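# Place the green block into the blue tray

## Task

Move the green block so that it ends up inside the blue tray and stays there once the robot lets go.

## Robot and tools

Robot: two arms, left_arm and right_arm, each with six revolute joints and a parallel two-finger gripper. Calibrated bases in the scene frame: left_arm at (+0.004, +0.276, 0) m, quat_wxyz (+1.000, 0, 0, -0.005); right_arm at (-0.013, -0.336, 0) m, quat_wxyz (+1.000, 0, 0, -0.012). The left arm sits on the +y side. Arm names do not match image sides.

Frames: the scene frame has its origin at table-top height, midway between the nominal bases, with +z up and +x pointing out over the table. Fixed cameras and the table are given in the scene frame. Each arm's hand position, orientation, velocities and wrist-camera pose are given in that arm's own base frame. end_effector_position is the point between the finger pads, about 1 cm behind the tips, in metres. The fingers point along the gripper's +z axis and open along its y axis. Printed hand poses can be off by a few centimetres, more at long reach.

Row layout. Every command row has 14 plain numbers: seven for left_arm, then seven for right_arm. You send all 14 even if only one arm moves. Each block of seven is, in order: elbow, wrist yaw, shoulder, wrist pitch, wrist roll, waist, gripper opening. The six joint numbers are absolute target angles in radians, not offsets, in the same convention as the Joint positions line. Wrist pitch is sign-flipped compared with the URDF. The ranges below are in the numbers you send: elbow 0 to 3.019; wrist yaw -1.571 to 1.571; shoulder 0 to 3.142; wrist pitch -1.571 to 1.693 (flipped); wrist roll -2.094 to 2.094; waist -2.880 to 2.880. Real limits can differ by up to 0.084 rad either way. Targets beyond that margin, and further out than the current angle, are refused. Targets past the real end are clipped, and the result then reports "joint sent to its limit". The opening is an absolute command from -1 (closed) to +1 (fully open, a pad gap of 0.094 m). To keep a gripper as it is, repeat its current command, because 0 is a real command (half open).

execute_actions(actions, cameras): actions is a list of actions. Each action is a table of up to 15 rows, and each row covers one 1/30 s control step. A short table repeats its last row until 15 steps have passed. Each joint's target is kept within a fixed lead of its measured angle: waist and shoulder 0.716, elbow 0.645, wrist pitch 0.69, wrist yaw 1.84, wrist roll 3.24. If a step would move a gripper more than 110 mm, that arm's step is scaled back. Far goals therefore take several actions. Tiny changes may not start a joint moving. To hold a joint still, resend its "Joint targets" value. Camera images come back only for an empty actions list or when you name cameras.

move(target, speed, blend, opening_speed, grip_force, blocking, cameras): target is one 14-number row, or a list of up to 15 rows. The rows are absolute joint angles plus openings, laid out as above. All joints travel together, so each gripper's path is curved and nothing avoids obstacles or the other arm. speed is in rad/s for the joint with the farthest to go: 0.01 to 12.57, default 0.5. It can be one number, or one per target. blend is in rad; it rounds the corners at the middle targets, and 0 stops at each target. opening_speed is the rate of change of the opening per second on the -1..+1 scale, at least 0.2. grip_force is in newtons per pad, 10 to 50, either one number or one per arm. It stays set once given, and lower values close more slowly. blocking=false returns after about 0.5 s while the motion continues, and a new move replaces the running one. The result adds a "move:" line: done, off_target (at rest but more than 0.035 rad from the target), moving, held (a check withheld steps) or fault. limits=held means steps were withheld. done does not mean the gripper is touching anything.

wait(seconds): 0 to 10 s. The arms hold their last command and any running move continues. stop(): brakes a running move to rest. zoom_image(camera, region): camera is one of cam_high, cam_low, cam_over, cam_left_wrist, cam_right_wrist. region is [x0, y0, x1, y1] in image pixels, measured from the top-left corner, at most 504 by 504. Full images are 672x504. read_manual(section="licences") only returns licence text. finished_scene(scene=1) ends the scene for good, so call it only when the block rests in the tray without the robot.

Result lines. Joint positions and Joint velocities have one block per arm, in the row order above: radians or rad/s, then the pad gap in m or m/s. "within noise" means the arm is still. Joint targets are the angles the joints are currently being driven toward. Tool commands shows the current gripper commands. grip_measured is the finger opening on the command scale. With nothing held it reads up to about 2.5 mm wide. On a firmly held hard part it reads slightly narrower than the part. Closing below the first-contact reading builds squeeze quickly, up to roughly 50-64 N per pad. To release, command well above grip_measured. "joint command not followed" means the clearance check changed some steps; that check does not keep the two arms apart. Step readings list joint angles at some control steps, for execute_actions only. Joint torques follow the position order without the gripper, with positive toward larger numbers. They are offset and noisy, and numbers 1 and 4 wrap at ±28 N m. MOTOR HOT appears at 85 °C. At 100 °C an OVER-TEMPERATURE FAULT drops that arm for 30-60 s or more. Long holding, stretched poses and pushing against something unreachable heat the motors.

Avoid: anything leaving the table, dropping the block from a height, letting go while it is still moving, hitting the table or other fixed objects hard, strong pushes, and any contact or squeeze between the two arms. A gripper closing on the other arm's fingers counts as such contact. Arm stops from faults or holds cost time. Time passes while you write replies, so plan compact motions and prefer smooth, moderate speeds.

Each tool is called after "Emit:" as name(argument=value, ...), one argument or row to a line, values as JSON.

## Session

Emit:
execute_actions(
  actions=[],
)

Scene clock: 0.00 s.
left_arm: end_effector_position=(+0.3027, +0.3543, +0.2691) grip_measured=+1.000 end_effector_quat_wxyz=(+0.444, -0.553, +0.660, +0.247) | right_arm: end_effector_position=(+0.3790, +0.1847, +0.3016) grip_measured=+1.000 end_effector_quat_wxyz=(+0.195, +0.203, +0.936, -0.212)
Joint names: [elbow, wrist yaw, shoulder, wrist pitch, wrist roll, waist]
Joint positions: left_arm=[0.791 -0.431 1.059 0.295 -0.447 0.708 0.094] | right_arm=[1.484 0.576 1.468 1.686 1.137 0.681 0.094]
Joint velocities: within noise
Joint torques (N m): no reading
Heat: left arm: hottest waist 25 °C; right arm: hottest elbow 27 °C.
Joint targets: left_arm=[0.814 -0.431 1.063 0.293 -0.447 0.708] | right_arm=[1.507 0.576 1.471 1.686 1.137 0.681]
Tool commands: left_gripper/opening=+1.0 right_gripper/opening=+1.0

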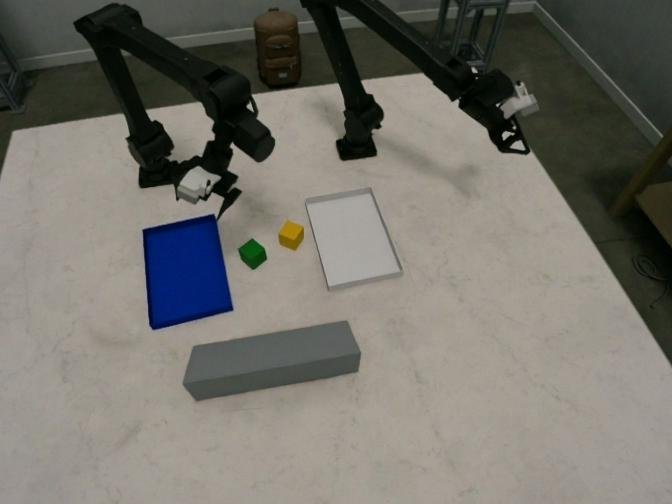

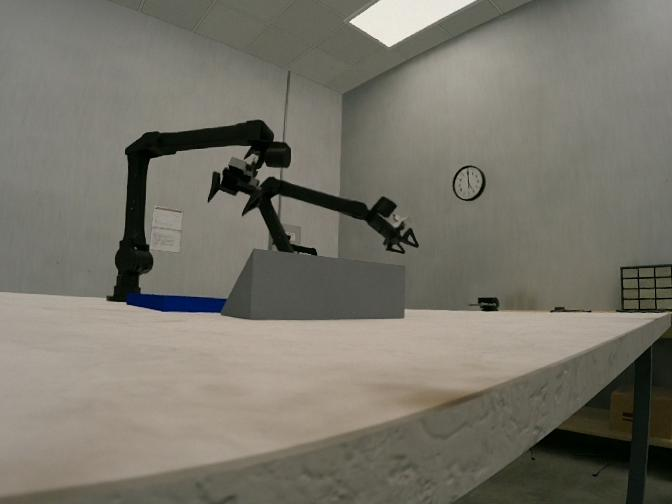

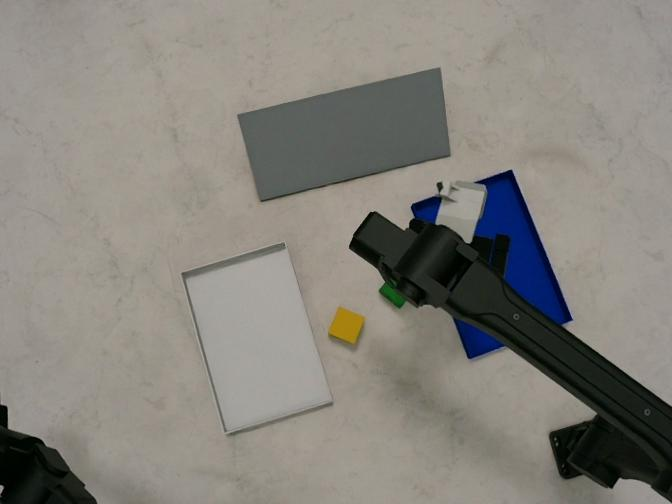

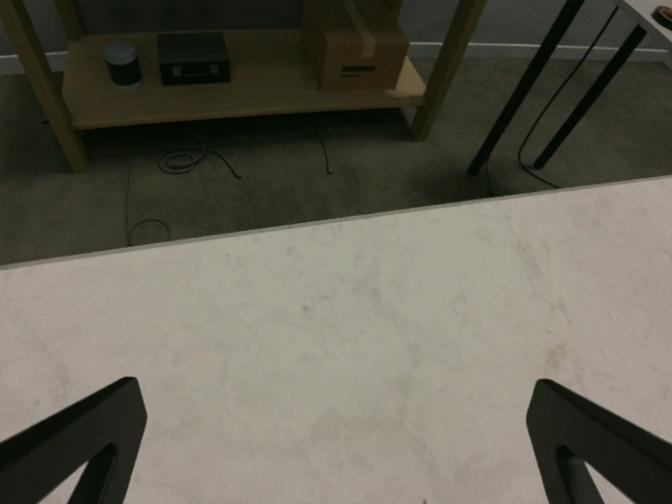

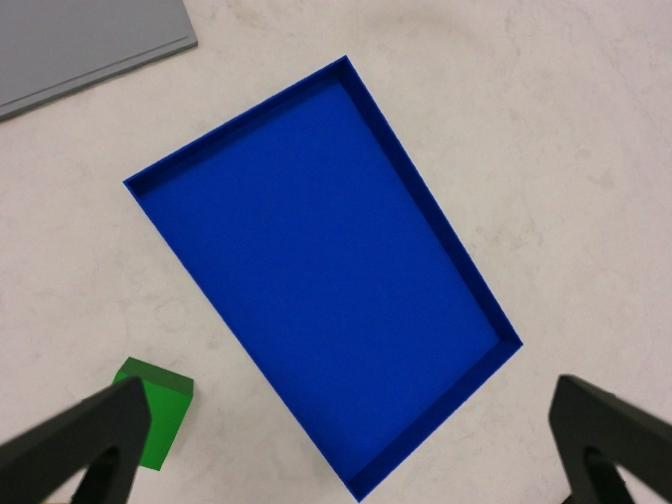

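Emit:
move(
  target=[0.814,-0.431,1.063,0.293,-0.447,0.708,1,1.463,0,1.503,1.531,1.536,0.671,1],
  cameras=["all"],
  speed=0.8,
)

Scene clock: 96.00 s.
left_arm: end_effector_position=(+0.3027, +0.3543, +0.2691) grip_measured=+1.000 end_effector_quat_wxyz=(+0.444, -0.553, +0.660, +0.247) | right_arm: end_effector_position=(+0.3464, +0.2793, +0.2620) grip_measured=+1.000 end_effector_quat_wxyz=(+0.007, +0.411, +0.912, +0.008)
Joint names: [elbow, wrist yaw, shoulder, wrist pitch, wrist roll, waist]
Joint positions: left_arm=[0.791 -0.431 1.059 0.295 -0.447 0.708 0.094] | right_arm=[1.478 0.004 1.487 1.54 1.527 0.681 0.094]
Joint torques (N m): left_arm=[11.07 -0.22 -6.65 -1.89 0.07 1.44] | right_arm=[8.75 -0.2 -11.52 -0.72 0.06 -0.56]
Heat: left arm: hottest elbow 28 °C; right arm: hottest elbow 33 °C.
Joint targets: left_arm=[0.814 -0.431 1.063 0.293 -0.447 0.708] | right_arm=[1.463 0.000 1.503 1.531 1.536 0.671]
move: done

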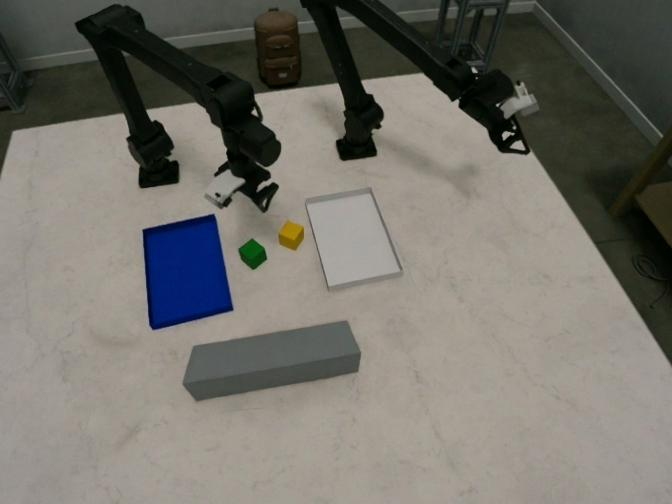

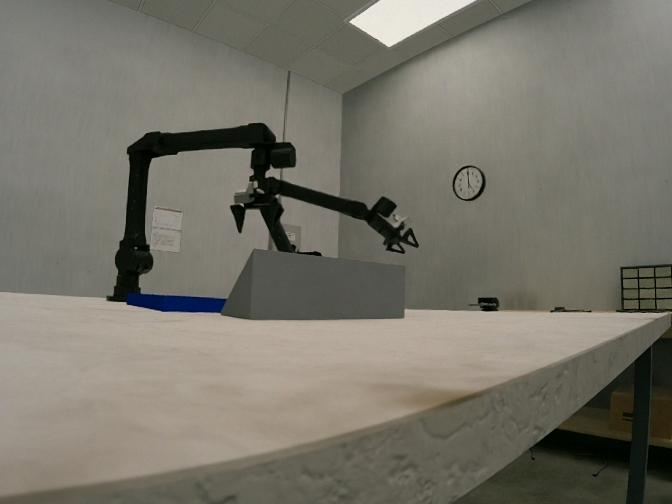

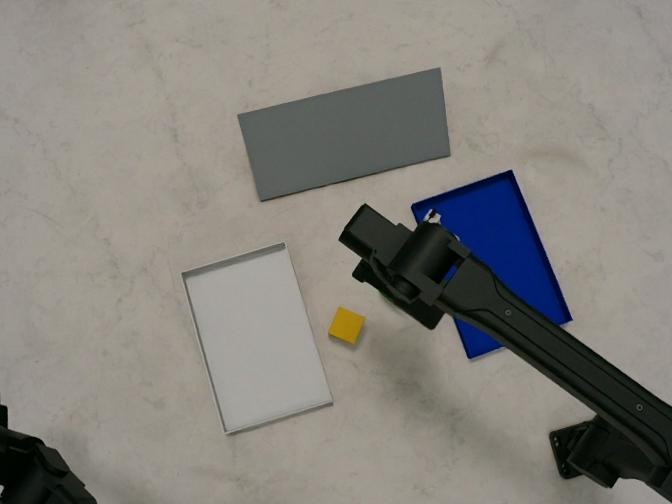

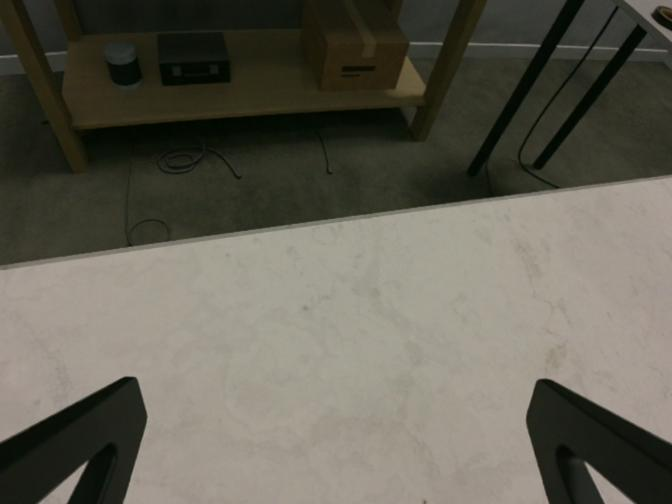

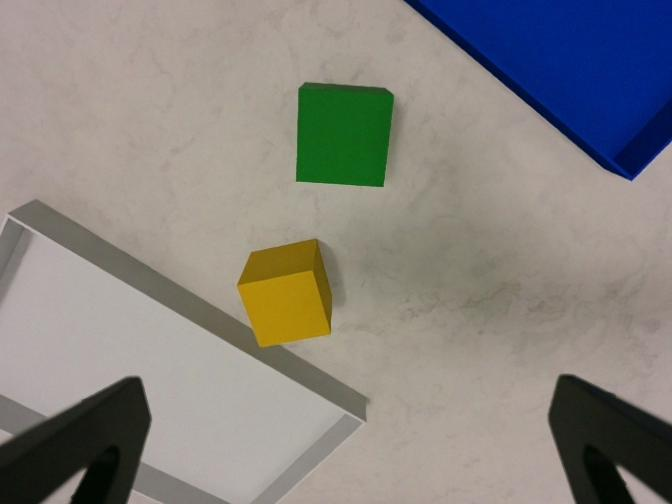

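Emit:
move(
  target=[0.814,-0.431,1.063,0.293,-0.447,0.708,1,1.207,0,1.574,1.215,1.526,0.6085,1],
  cameras=["cam_right_wrist","cam_high"],
  speed=0.6,
)

Scene clock: 117.13 s.
left_arm: end_effector_position=(+0.3027, +0.3543, +0.2691) grip_measured=+1.000 end_effector_quat_wxyz=(+0.444, -0.553, +0.660, +0.247) | right_arm: end_effector_position=(+0.3653, +0.2570, +0.1296) grip_measured=+1.000 end_effector_quat_wxyz=(+0.000, +0.440, +0.898, -0.003)
Joint names: [elbow, wrist yaw, shoulder, wrist pitch, wrist roll, waist]
Joint positions: left_arm=[0.791 -0.431 1.059 0.295 -0.447 0.708 0.094] | right_arm=[1.218 0.004 1.57 1.224 1.528 0.615 0.094]
Joint torques (N m): left_arm=[11.1 -0.25 -6.89 -1.98 0.09 1.49] | right_arm=[8.34 -0.19 -12.92 -0.62 -0.05 -0.38]
Heat: left arm: hottest elbow 28 °C; right arm: hottest elbow 32 °C.
Joint targets: left_arm=[0.814 -0.431 1.063 0.293 -0.447 0.708] | right_arm=[1.207 0.000 1.574 1.215 1.526 0.609]
move: done
Images, in order (width x height): cam_high 672x504, cam_right_wrist 672x504.

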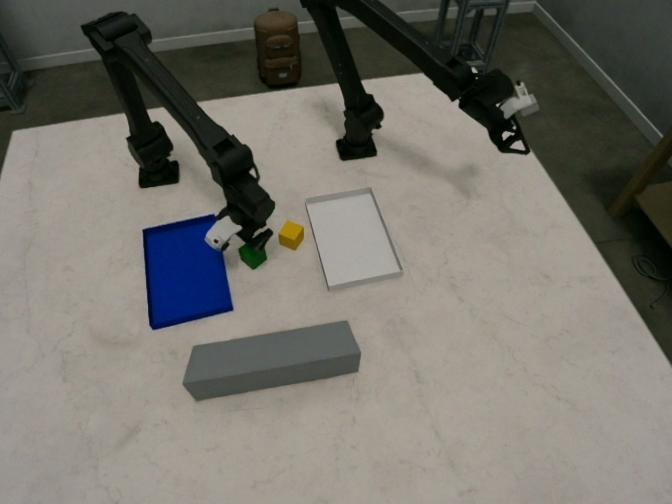

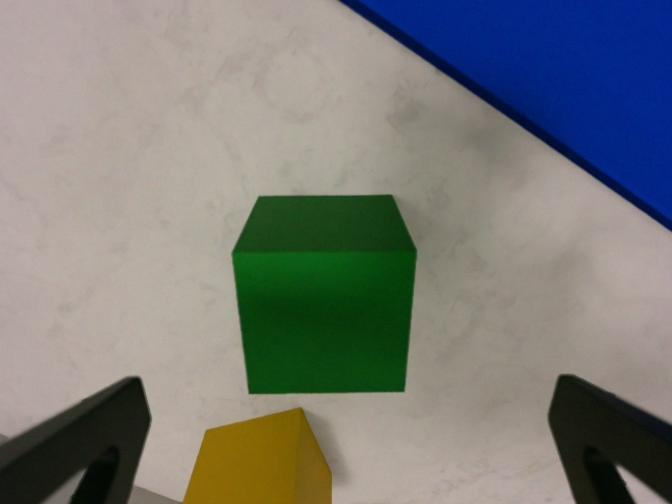

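Emit:
move(
  target=[0.814,-0.431,1.063,0.293,-0.447,0.708,1,1.153,0,1.622,1.110,1.538,0.6205,1],
  cameras=["cam_right_wrist","cam_low","cam_high"],
  speed=0.3,
)

Scene clock: 168.67 s.
left_arm: end_effector_position=(+0.3027, +0.3543, +0.2691) grip_measured=+1.000 end_effector_quat_wxyz=(+0.444, -0.553, +0.660, +0.247) | right_arm: end_effector_position=(+0.3687, +0.2594, +0.0932) grip_measured=+1.000 end_effector_quat_wxyz=(+0.003, +0.441, +0.897, +0.001)
Joint names: [elbow, wrist yaw, shoulder, wrist pitch, wrist roll, waist]
Joint positions: left_arm=[0.791 -0.431 1.059 0.295 -0.447 0.708 0.094] | right_arm=[1.165 0.004 1.612 1.119 1.53 0.615 0.094]
Joint torques (N m): left_arm=[11.03 -0.22 -6.59 -1.81 0.07 1.38] | right_arm=[7.91 -0.18 -12.69 -0.66 0.06 0.5]
Heat: left arm: hottest elbow 29 °C; right arm: hottest elbow 30 °C.
Joint targets: left_arm=[0.814 -0.431 1.063 0.293 -0.447 0.708] | right_arm=[1.153 0.000 1.622 1.110 1.538 0.621]
move: done
Images, in order (width x height): cam_high 672x504, cam_low 672x504, cam_right_wrist 672x504.

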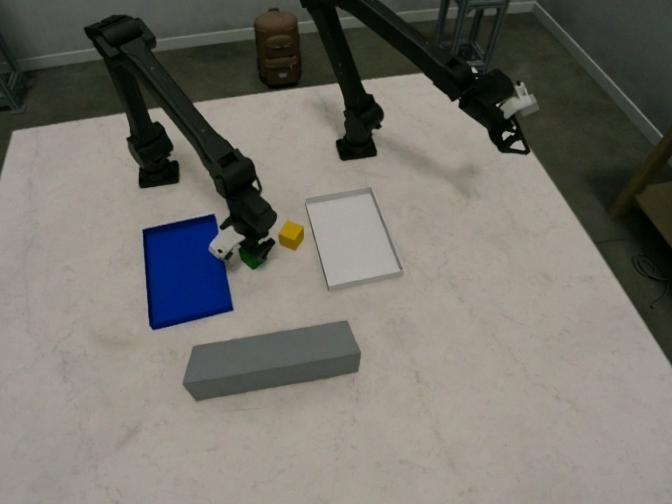

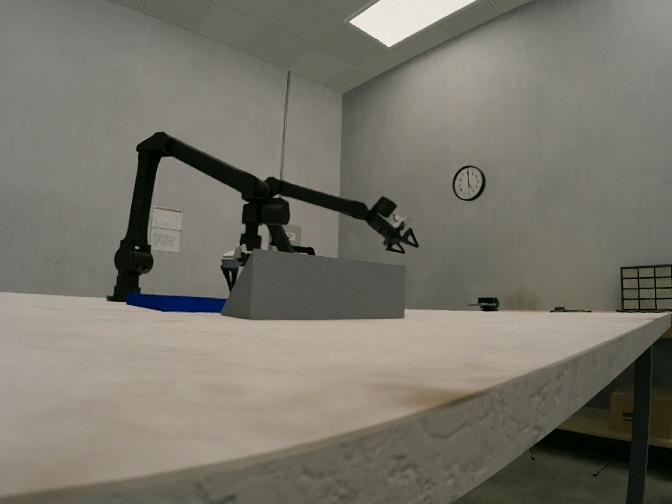

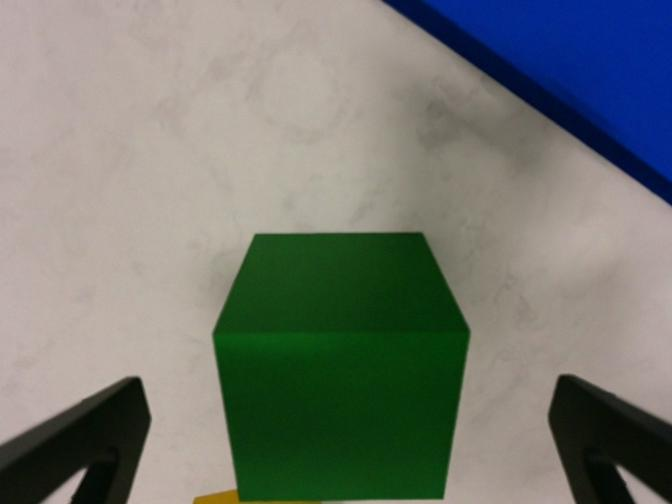

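Emit:
move(
  target=[0.814,-0.431,1.063,0.293,-0.447,0.708,1,1.109,0,1.666,1.025,1.549,0.633,1],
  cameras=["cam_right_wrist","cam_low","cam_high"],
  speed=0.2,
)

Emit:
zoom_image(
  camera="cam_high",
  region=[180, 180, 320, 300],
)

Scene clock: 198.23 s.
left_arm: end_effector_position=(+0.3027, +0.3543, +0.2691) grip_measured=+1.000 end_effector_quat_wxyz=(+0.444, -0.553, +0.660, +0.247) | right_arm: end_effector_position=(+0.3664, +0.2627, +0.0602) grip_measured=+1.000 end_effector_quat_wxyz=(+0.002, +0.442, +0.897, +0.001)
Joint names: [elbow, wrist yaw, shoulder, wrist pitch, wrist roll, waist]
Joint positions: left_arm=[0.791 -0.431 1.059 0.295 -0.447 0.708 0.094] | right_arm=[1.121 0.003 1.654 1.034 1.541 0.624 0.094]
Joint torques (N m): left_arm=[11.07 -0.24 -6.59 -1.88 0.09 1.67] | right_arm=[7.5 -0.19 -12.81 -0.68 0.06 0.73]
Heat: left arm: hottest elbow 29 °C; right arm: hottest elbow 30 °C.
Joint targets: left_arm=[0.814 -0.431 1.063 0.293 -0.447 0.708] | right_arm=[1.109 0.000 1.666 1.025 1.549 0.633]
move: done
Images, in order (width x height): cam_high 672x504, cam_low 672x504, cam_right_wrist 672x504.

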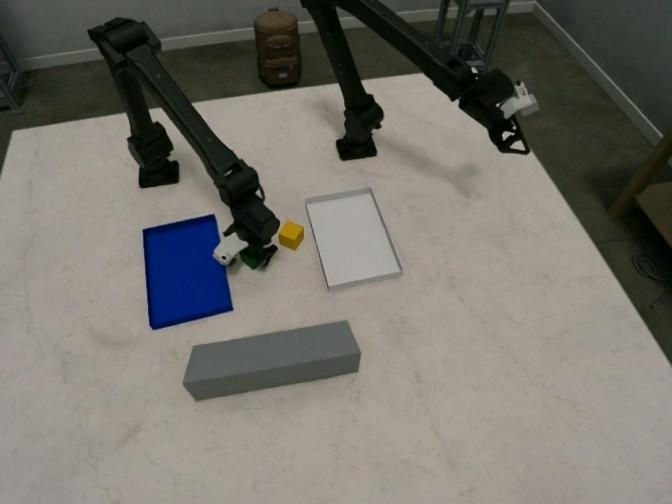

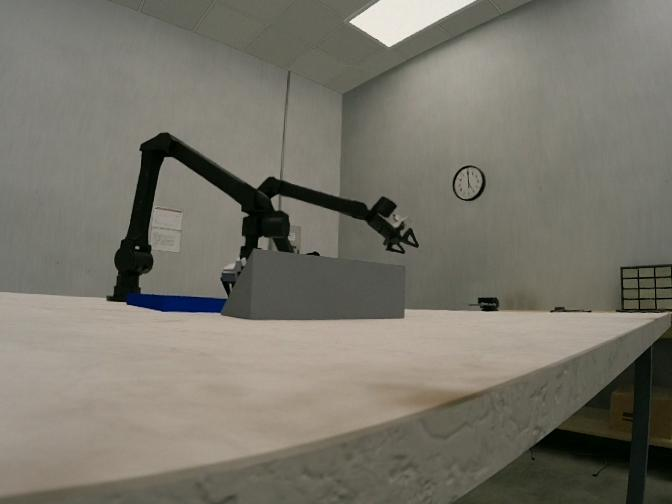

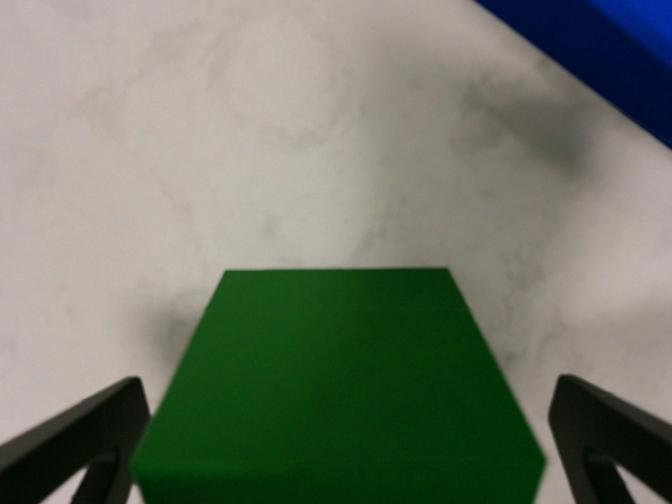

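Scaled by 3.600 from the camera's 672x504 image, which has a finer 960x720 frame.

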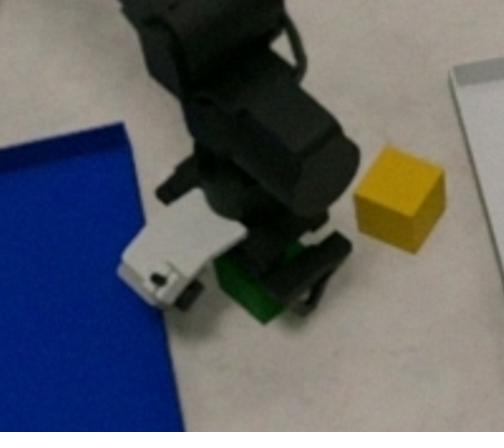

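Emit:
move(
  target=[0.814,-0.431,1.063,0.293,-0.447,0.708,1,1.109,0,1.666,1.025,1.549,0.633,-0.1],
  cameras=["cam_right_wrist"],
  grip_force=[50,25],
  opening_speed=0.4,
)

Scene clock: 220.57 s.
left_arm: end_effector_position=(+0.3027, +0.3543, +0.2691) grip_measured=+1.000 end_effector_quat_wxyz=(+0.444, -0.553, +0.660, +0.247) | right_arm: end_effector_position=(+0.3667, +0.2629, +0.0602) grip_measured=+0.083 end_effector_quat_wxyz=(+0.003, +0.442, +0.897, +0.002)
Joint names: [elbow, wrist yaw, shoulder, wrist pitch, wrist roll, waist]
Joint positions: left_arm=[0.791 -0.431 1.059 0.295 -0.447 0.708 0.094] | right_arm=[1.121 0.003 1.654 1.033 1.541 0.624 0.051]
Joint torques (N m): left_arm=[11.02 -0.23 -6.83 -1.89 0.08 1.55] | right_arm=[7.49 -0.18 -12.81 -0.61 0.05 0.73]
Heat: left arm: hottest elbow 29 °C; right arm: hottest elbow 30 °C.
Joint targets: left_arm=[0.814 -0.431 1.063 0.293 -0.447 0.708] | right_arm=[1.109 0.000 1.666 1.025 1.549 0.633]
grip_force (N): 50, 25
move: done
Images, in order (width x height): cam_right_wrist 672x504.

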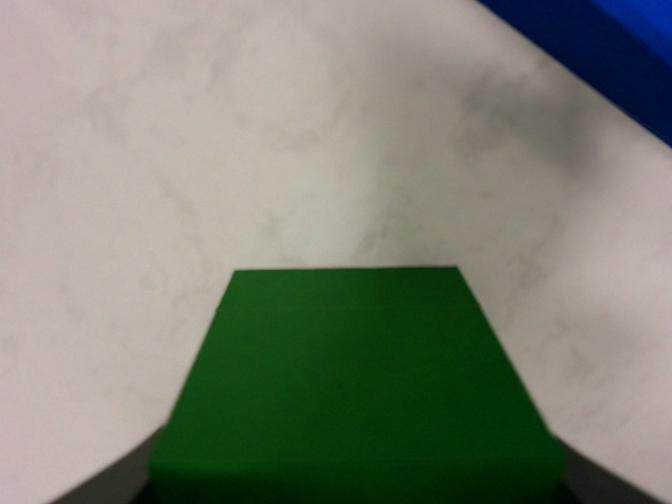

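Emit:
move(
  target=[
    [0.814,-0.431,1.063,0.293,-0.447,0.708,1,1.251,0,1.565,1.267,1.549,0.633,-0.1],
    [0.814,-0.431,1.063,0.293,-0.447,0.708,1,1.062,0,1.390,1.252,1.549,0.251,-0.1],
  ],
  cameras=["cam_right_wrist","cam_high"],
  speed=[0.25,0.4],
  blend=[0.05,0],
)

Scene clock: 248.47 s.
left_arm: end_effector_position=(+0.3027, +0.3543, +0.2691) grip_measured=+1.000 end_effector_quat_wxyz=(+0.444, -0.553, +0.660, +0.247) | right_arm: end_effector_position=(+0.3720, +0.0955, +0.1436) grip_measured=+0.083 end_effector_quat_wxyz=(-0.004, +0.601, +0.800, -0.005)
Joint names: [elbow, wrist yaw, shoulder, wrist pitch, wrist roll, waist]
Joint positions: left_arm=[0.791 -0.431 1.059 0.295 -0.447 0.708 0.094] | right_arm=[1.074 0.001 1.404 1.254 1.541 0.253 0.051]
Joint torques (N m): left_arm=[11.04 -0.25 -6.71 -1.94 0.07 1.67] | right_arm=[8.32 -0.1 -11.69 -0.36 0.05 0.09]
Heat: left arm: hottest elbow 29 °C; right arm: hottest elbow 29 °C.
Joint targets: left_arm=[0.814 -0.431 1.063 0.293 -0.447 0.708] | right_arm=[1.062 0.000 1.390 1.252 1.549 0.251]
grip_force (N): 50, 25
move: done
Images, in order (width x height): cam_high 672x504, cam_right_wrist 672x504.

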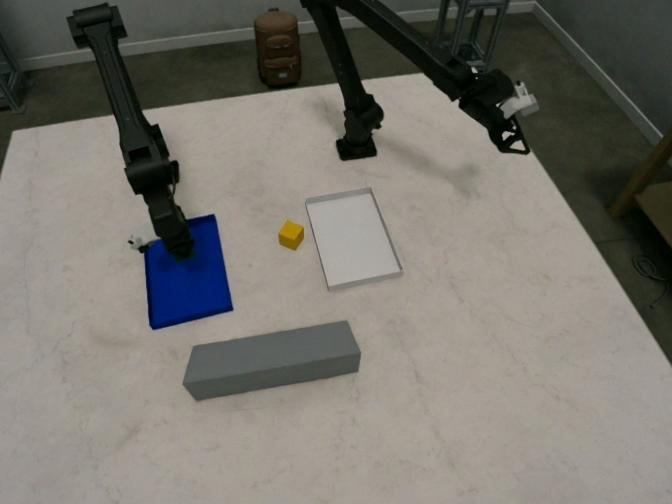

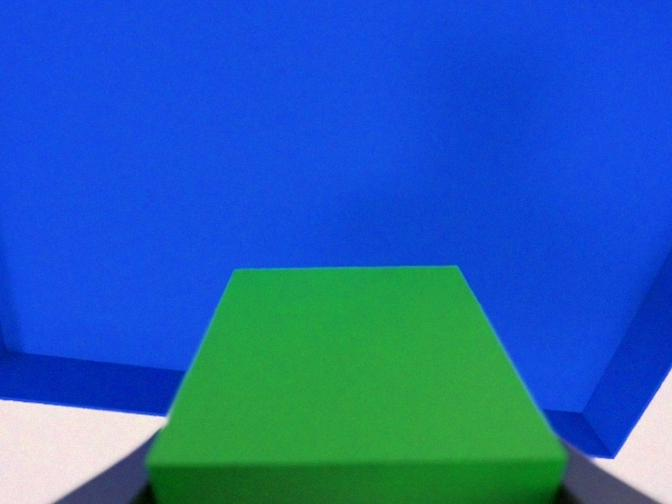

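Emit:
move(
  target=[0.814,-0.431,1.063,0.293,-0.447,0.708,1,0.930,0,1.495,1.019,1.549,0.215,-0.1],
  cameras=["cam_right_wrist","cam_high"],
  speed=0.25,
)

Scene clock: 276.17 s.
left_arm: end_effector_position=(+0.3027, +0.3543, +0.2691) grip_measured=+1.000 end_effector_quat_wxyz=(+0.444, -0.553, +0.660, +0.247) | right_arm: end_effector_position=(+0.3732, +0.0846, +0.0665) grip_measured=+0.083 end_effector_quat_wxyz=(-0.001, +0.612, +0.791, -0.002)
Joint names: [elbow, wrist yaw, shoulder, wrist pitch, wrist roll, waist]
Joint positions: left_arm=[0.791 -0.431 1.059 0.295 -0.447 0.708 0.094] | right_arm=[0.939 0.001 1.488 1.028 1.541 0.224 0.051]
Joint torques (N m): left_arm=[10.97 -0.23 -6.65 -1.91 0.08 1.55] | right_arm=[7.62 -0.1 -10.34 -0.62 0.05 -0.5]
Heat: left arm: hottest elbow 29 °C; right arm: hottest elbow 30 °C.
Joint targets: left_arm=[0.814 -0.431 1.063 0.293 -0.447 0.708] | right_arm=[0.930 0.000 1.495 1.019 1.549 0.215]
grip_force (N): 50, 25
move: done
Images, in order (width x height): cam_high 672x504, cam_right_wrist 672x504.

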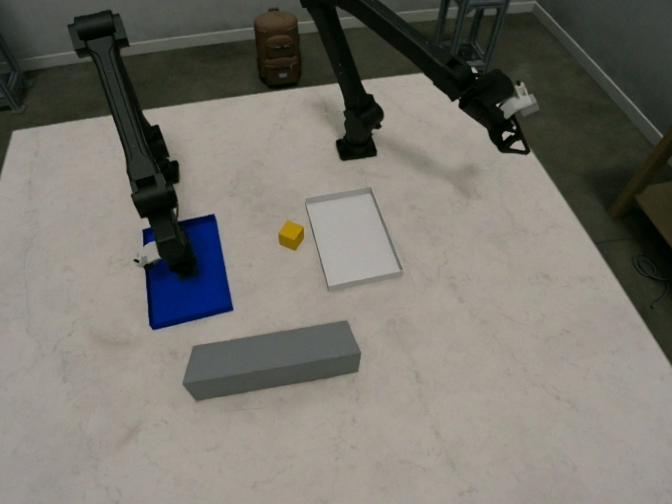

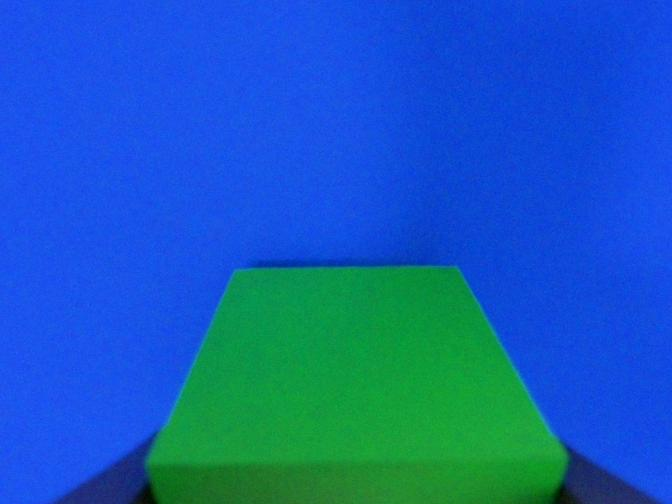

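Emit:
move(
  target=[0.814,-0.431,1.063,0.293,-0.447,0.708,1,0.922,0,1.501,1.006,1.549,0.215,-0.1],
  cameras=["cam_right_wrist"],
  speed=0.1,
)

Scene clock: 285.33 s.
left_arm: end_effector_position=(+0.3027, +0.3543, +0.2691) grip_measured=+1.000 end_effector_quat_wxyz=(+0.444, -0.553, +0.660, +0.247) | right_arm: end_effector_position=(+0.3732, +0.0846, +0.0633) grip_measured=+0.083 end_effector_quat_wxyz=(+0.000, +0.612, +0.791, -0.001)
Joint names: [elbow, wrist yaw, shoulder, wrist pitch, wrist roll, waist]
Joint positions: left_arm=[0.791 -0.431 1.059 0.295 -0.447 0.708 0.094] | right_arm=[0.933 0.001 1.49 1.015 1.541 0.224 0.051]
Joint torques (N m): left_arm=[11.11 -0.23 -6.89 -1.85 0.07 1.44] | right_arm=[7.5 -0.1 -9.99 -0.7 0.05 -0.5]
Heat: left arm: hottest elbow 29 °C; right arm: hottest elbow 30 °C.
Joint targets: left_arm=[0.814 -0.431 1.063 0.293 -0.447 0.708] | right_arm=[0.922 0.000 1.501 1.006 1.549 0.215]
grip_force (N): 50, 25
move: done
Images, in order (width x height): cam_right_wrist 672x504.

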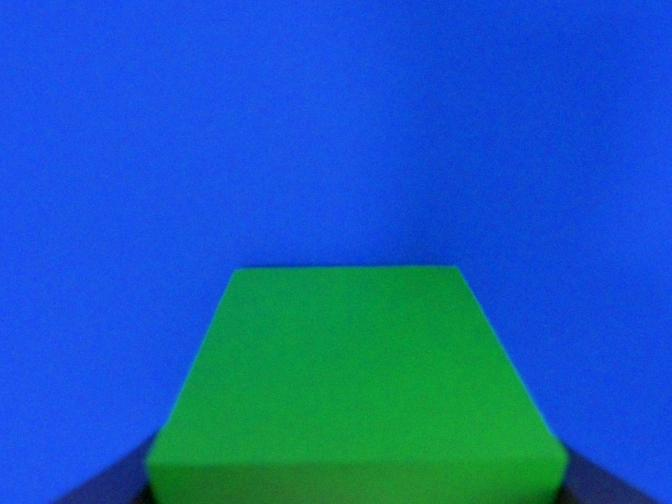

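Emit:
move(
  target=[
    [0.814,-0.431,1.063,0.293,-0.447,0.708,1,0.922,0,1.501,1.006,1.549,0.215,0.7],
    [0.814,-0.431,1.063,0.293,-0.447,0.708,1,1.062,0,1.390,1.252,1.549,0.215,0.7],
  ],
  cameras=["cam_right_wrist","cam_high"],
  speed=0.25,
  opening_speed=0.4,
)

Scene clock: 296.23 s.
left_arm: end_effector_position=(+0.3027, +0.3543, +0.2691) grip_measured=+1.000 end_effector_quat_wxyz=(+0.444, -0.553, +0.660, +0.247) | right_arm: end_effector_position=(+0.3522, +0.0798, +0.1230) grip_measured=+0.697 end_effector_quat_wxyz=(-0.019, +0.612, +0.791, -0.024)
Joint names: [elbow, wrist yaw, shoulder, wrist pitch, wrist roll, waist]
Joint positions: left_arm=[0.791 -0.431 1.059 0.295 -0.447 0.708 0.094] | right_arm=[1.008 0.001 1.396 1.244 1.541 0.224 0.08]
Joint torques (N m): left_arm=[11.06 -0.25 -6.95 -1.89 0.07 1.55] | right_arm=[13.57 -0.11 -10.52 0.12 0.05 -0.56]
Heat: left arm: hottest elbow 30 °C; right arm: hottest elbow 30 °C.
Joint targets: left_arm=[0.814 -0.431 1.063 0.293 -0.447 0.708] | right_arm=[1.062 0.000 1.390 1.252 1.549 0.215]
grip_force (N): 50, 25
move: off_target (right_arm); right_arm: the elbow is farthest, 0.054 rad from its target
Images, in order (width x height): cam_high 672x504, cam_right_wrist 672x504.

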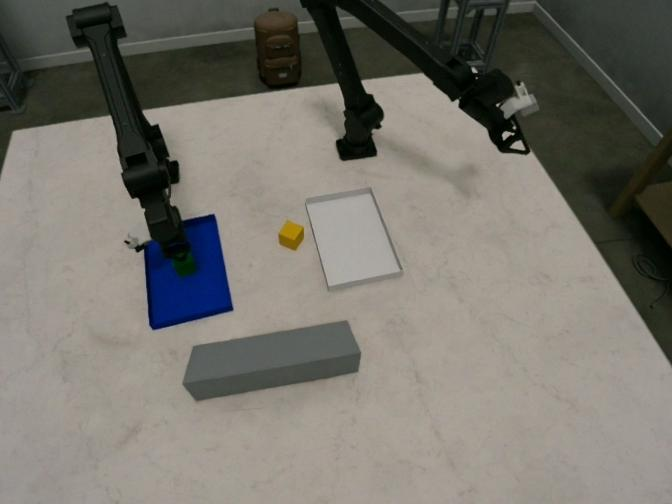

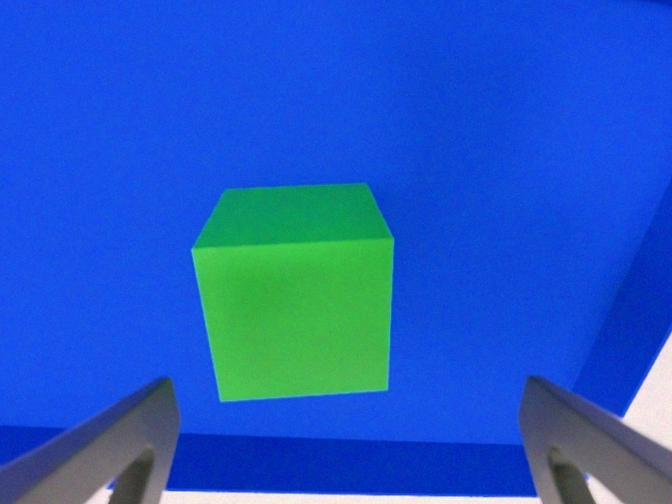

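Emit:
finished_scene(
)

The scene is finished: the task was done.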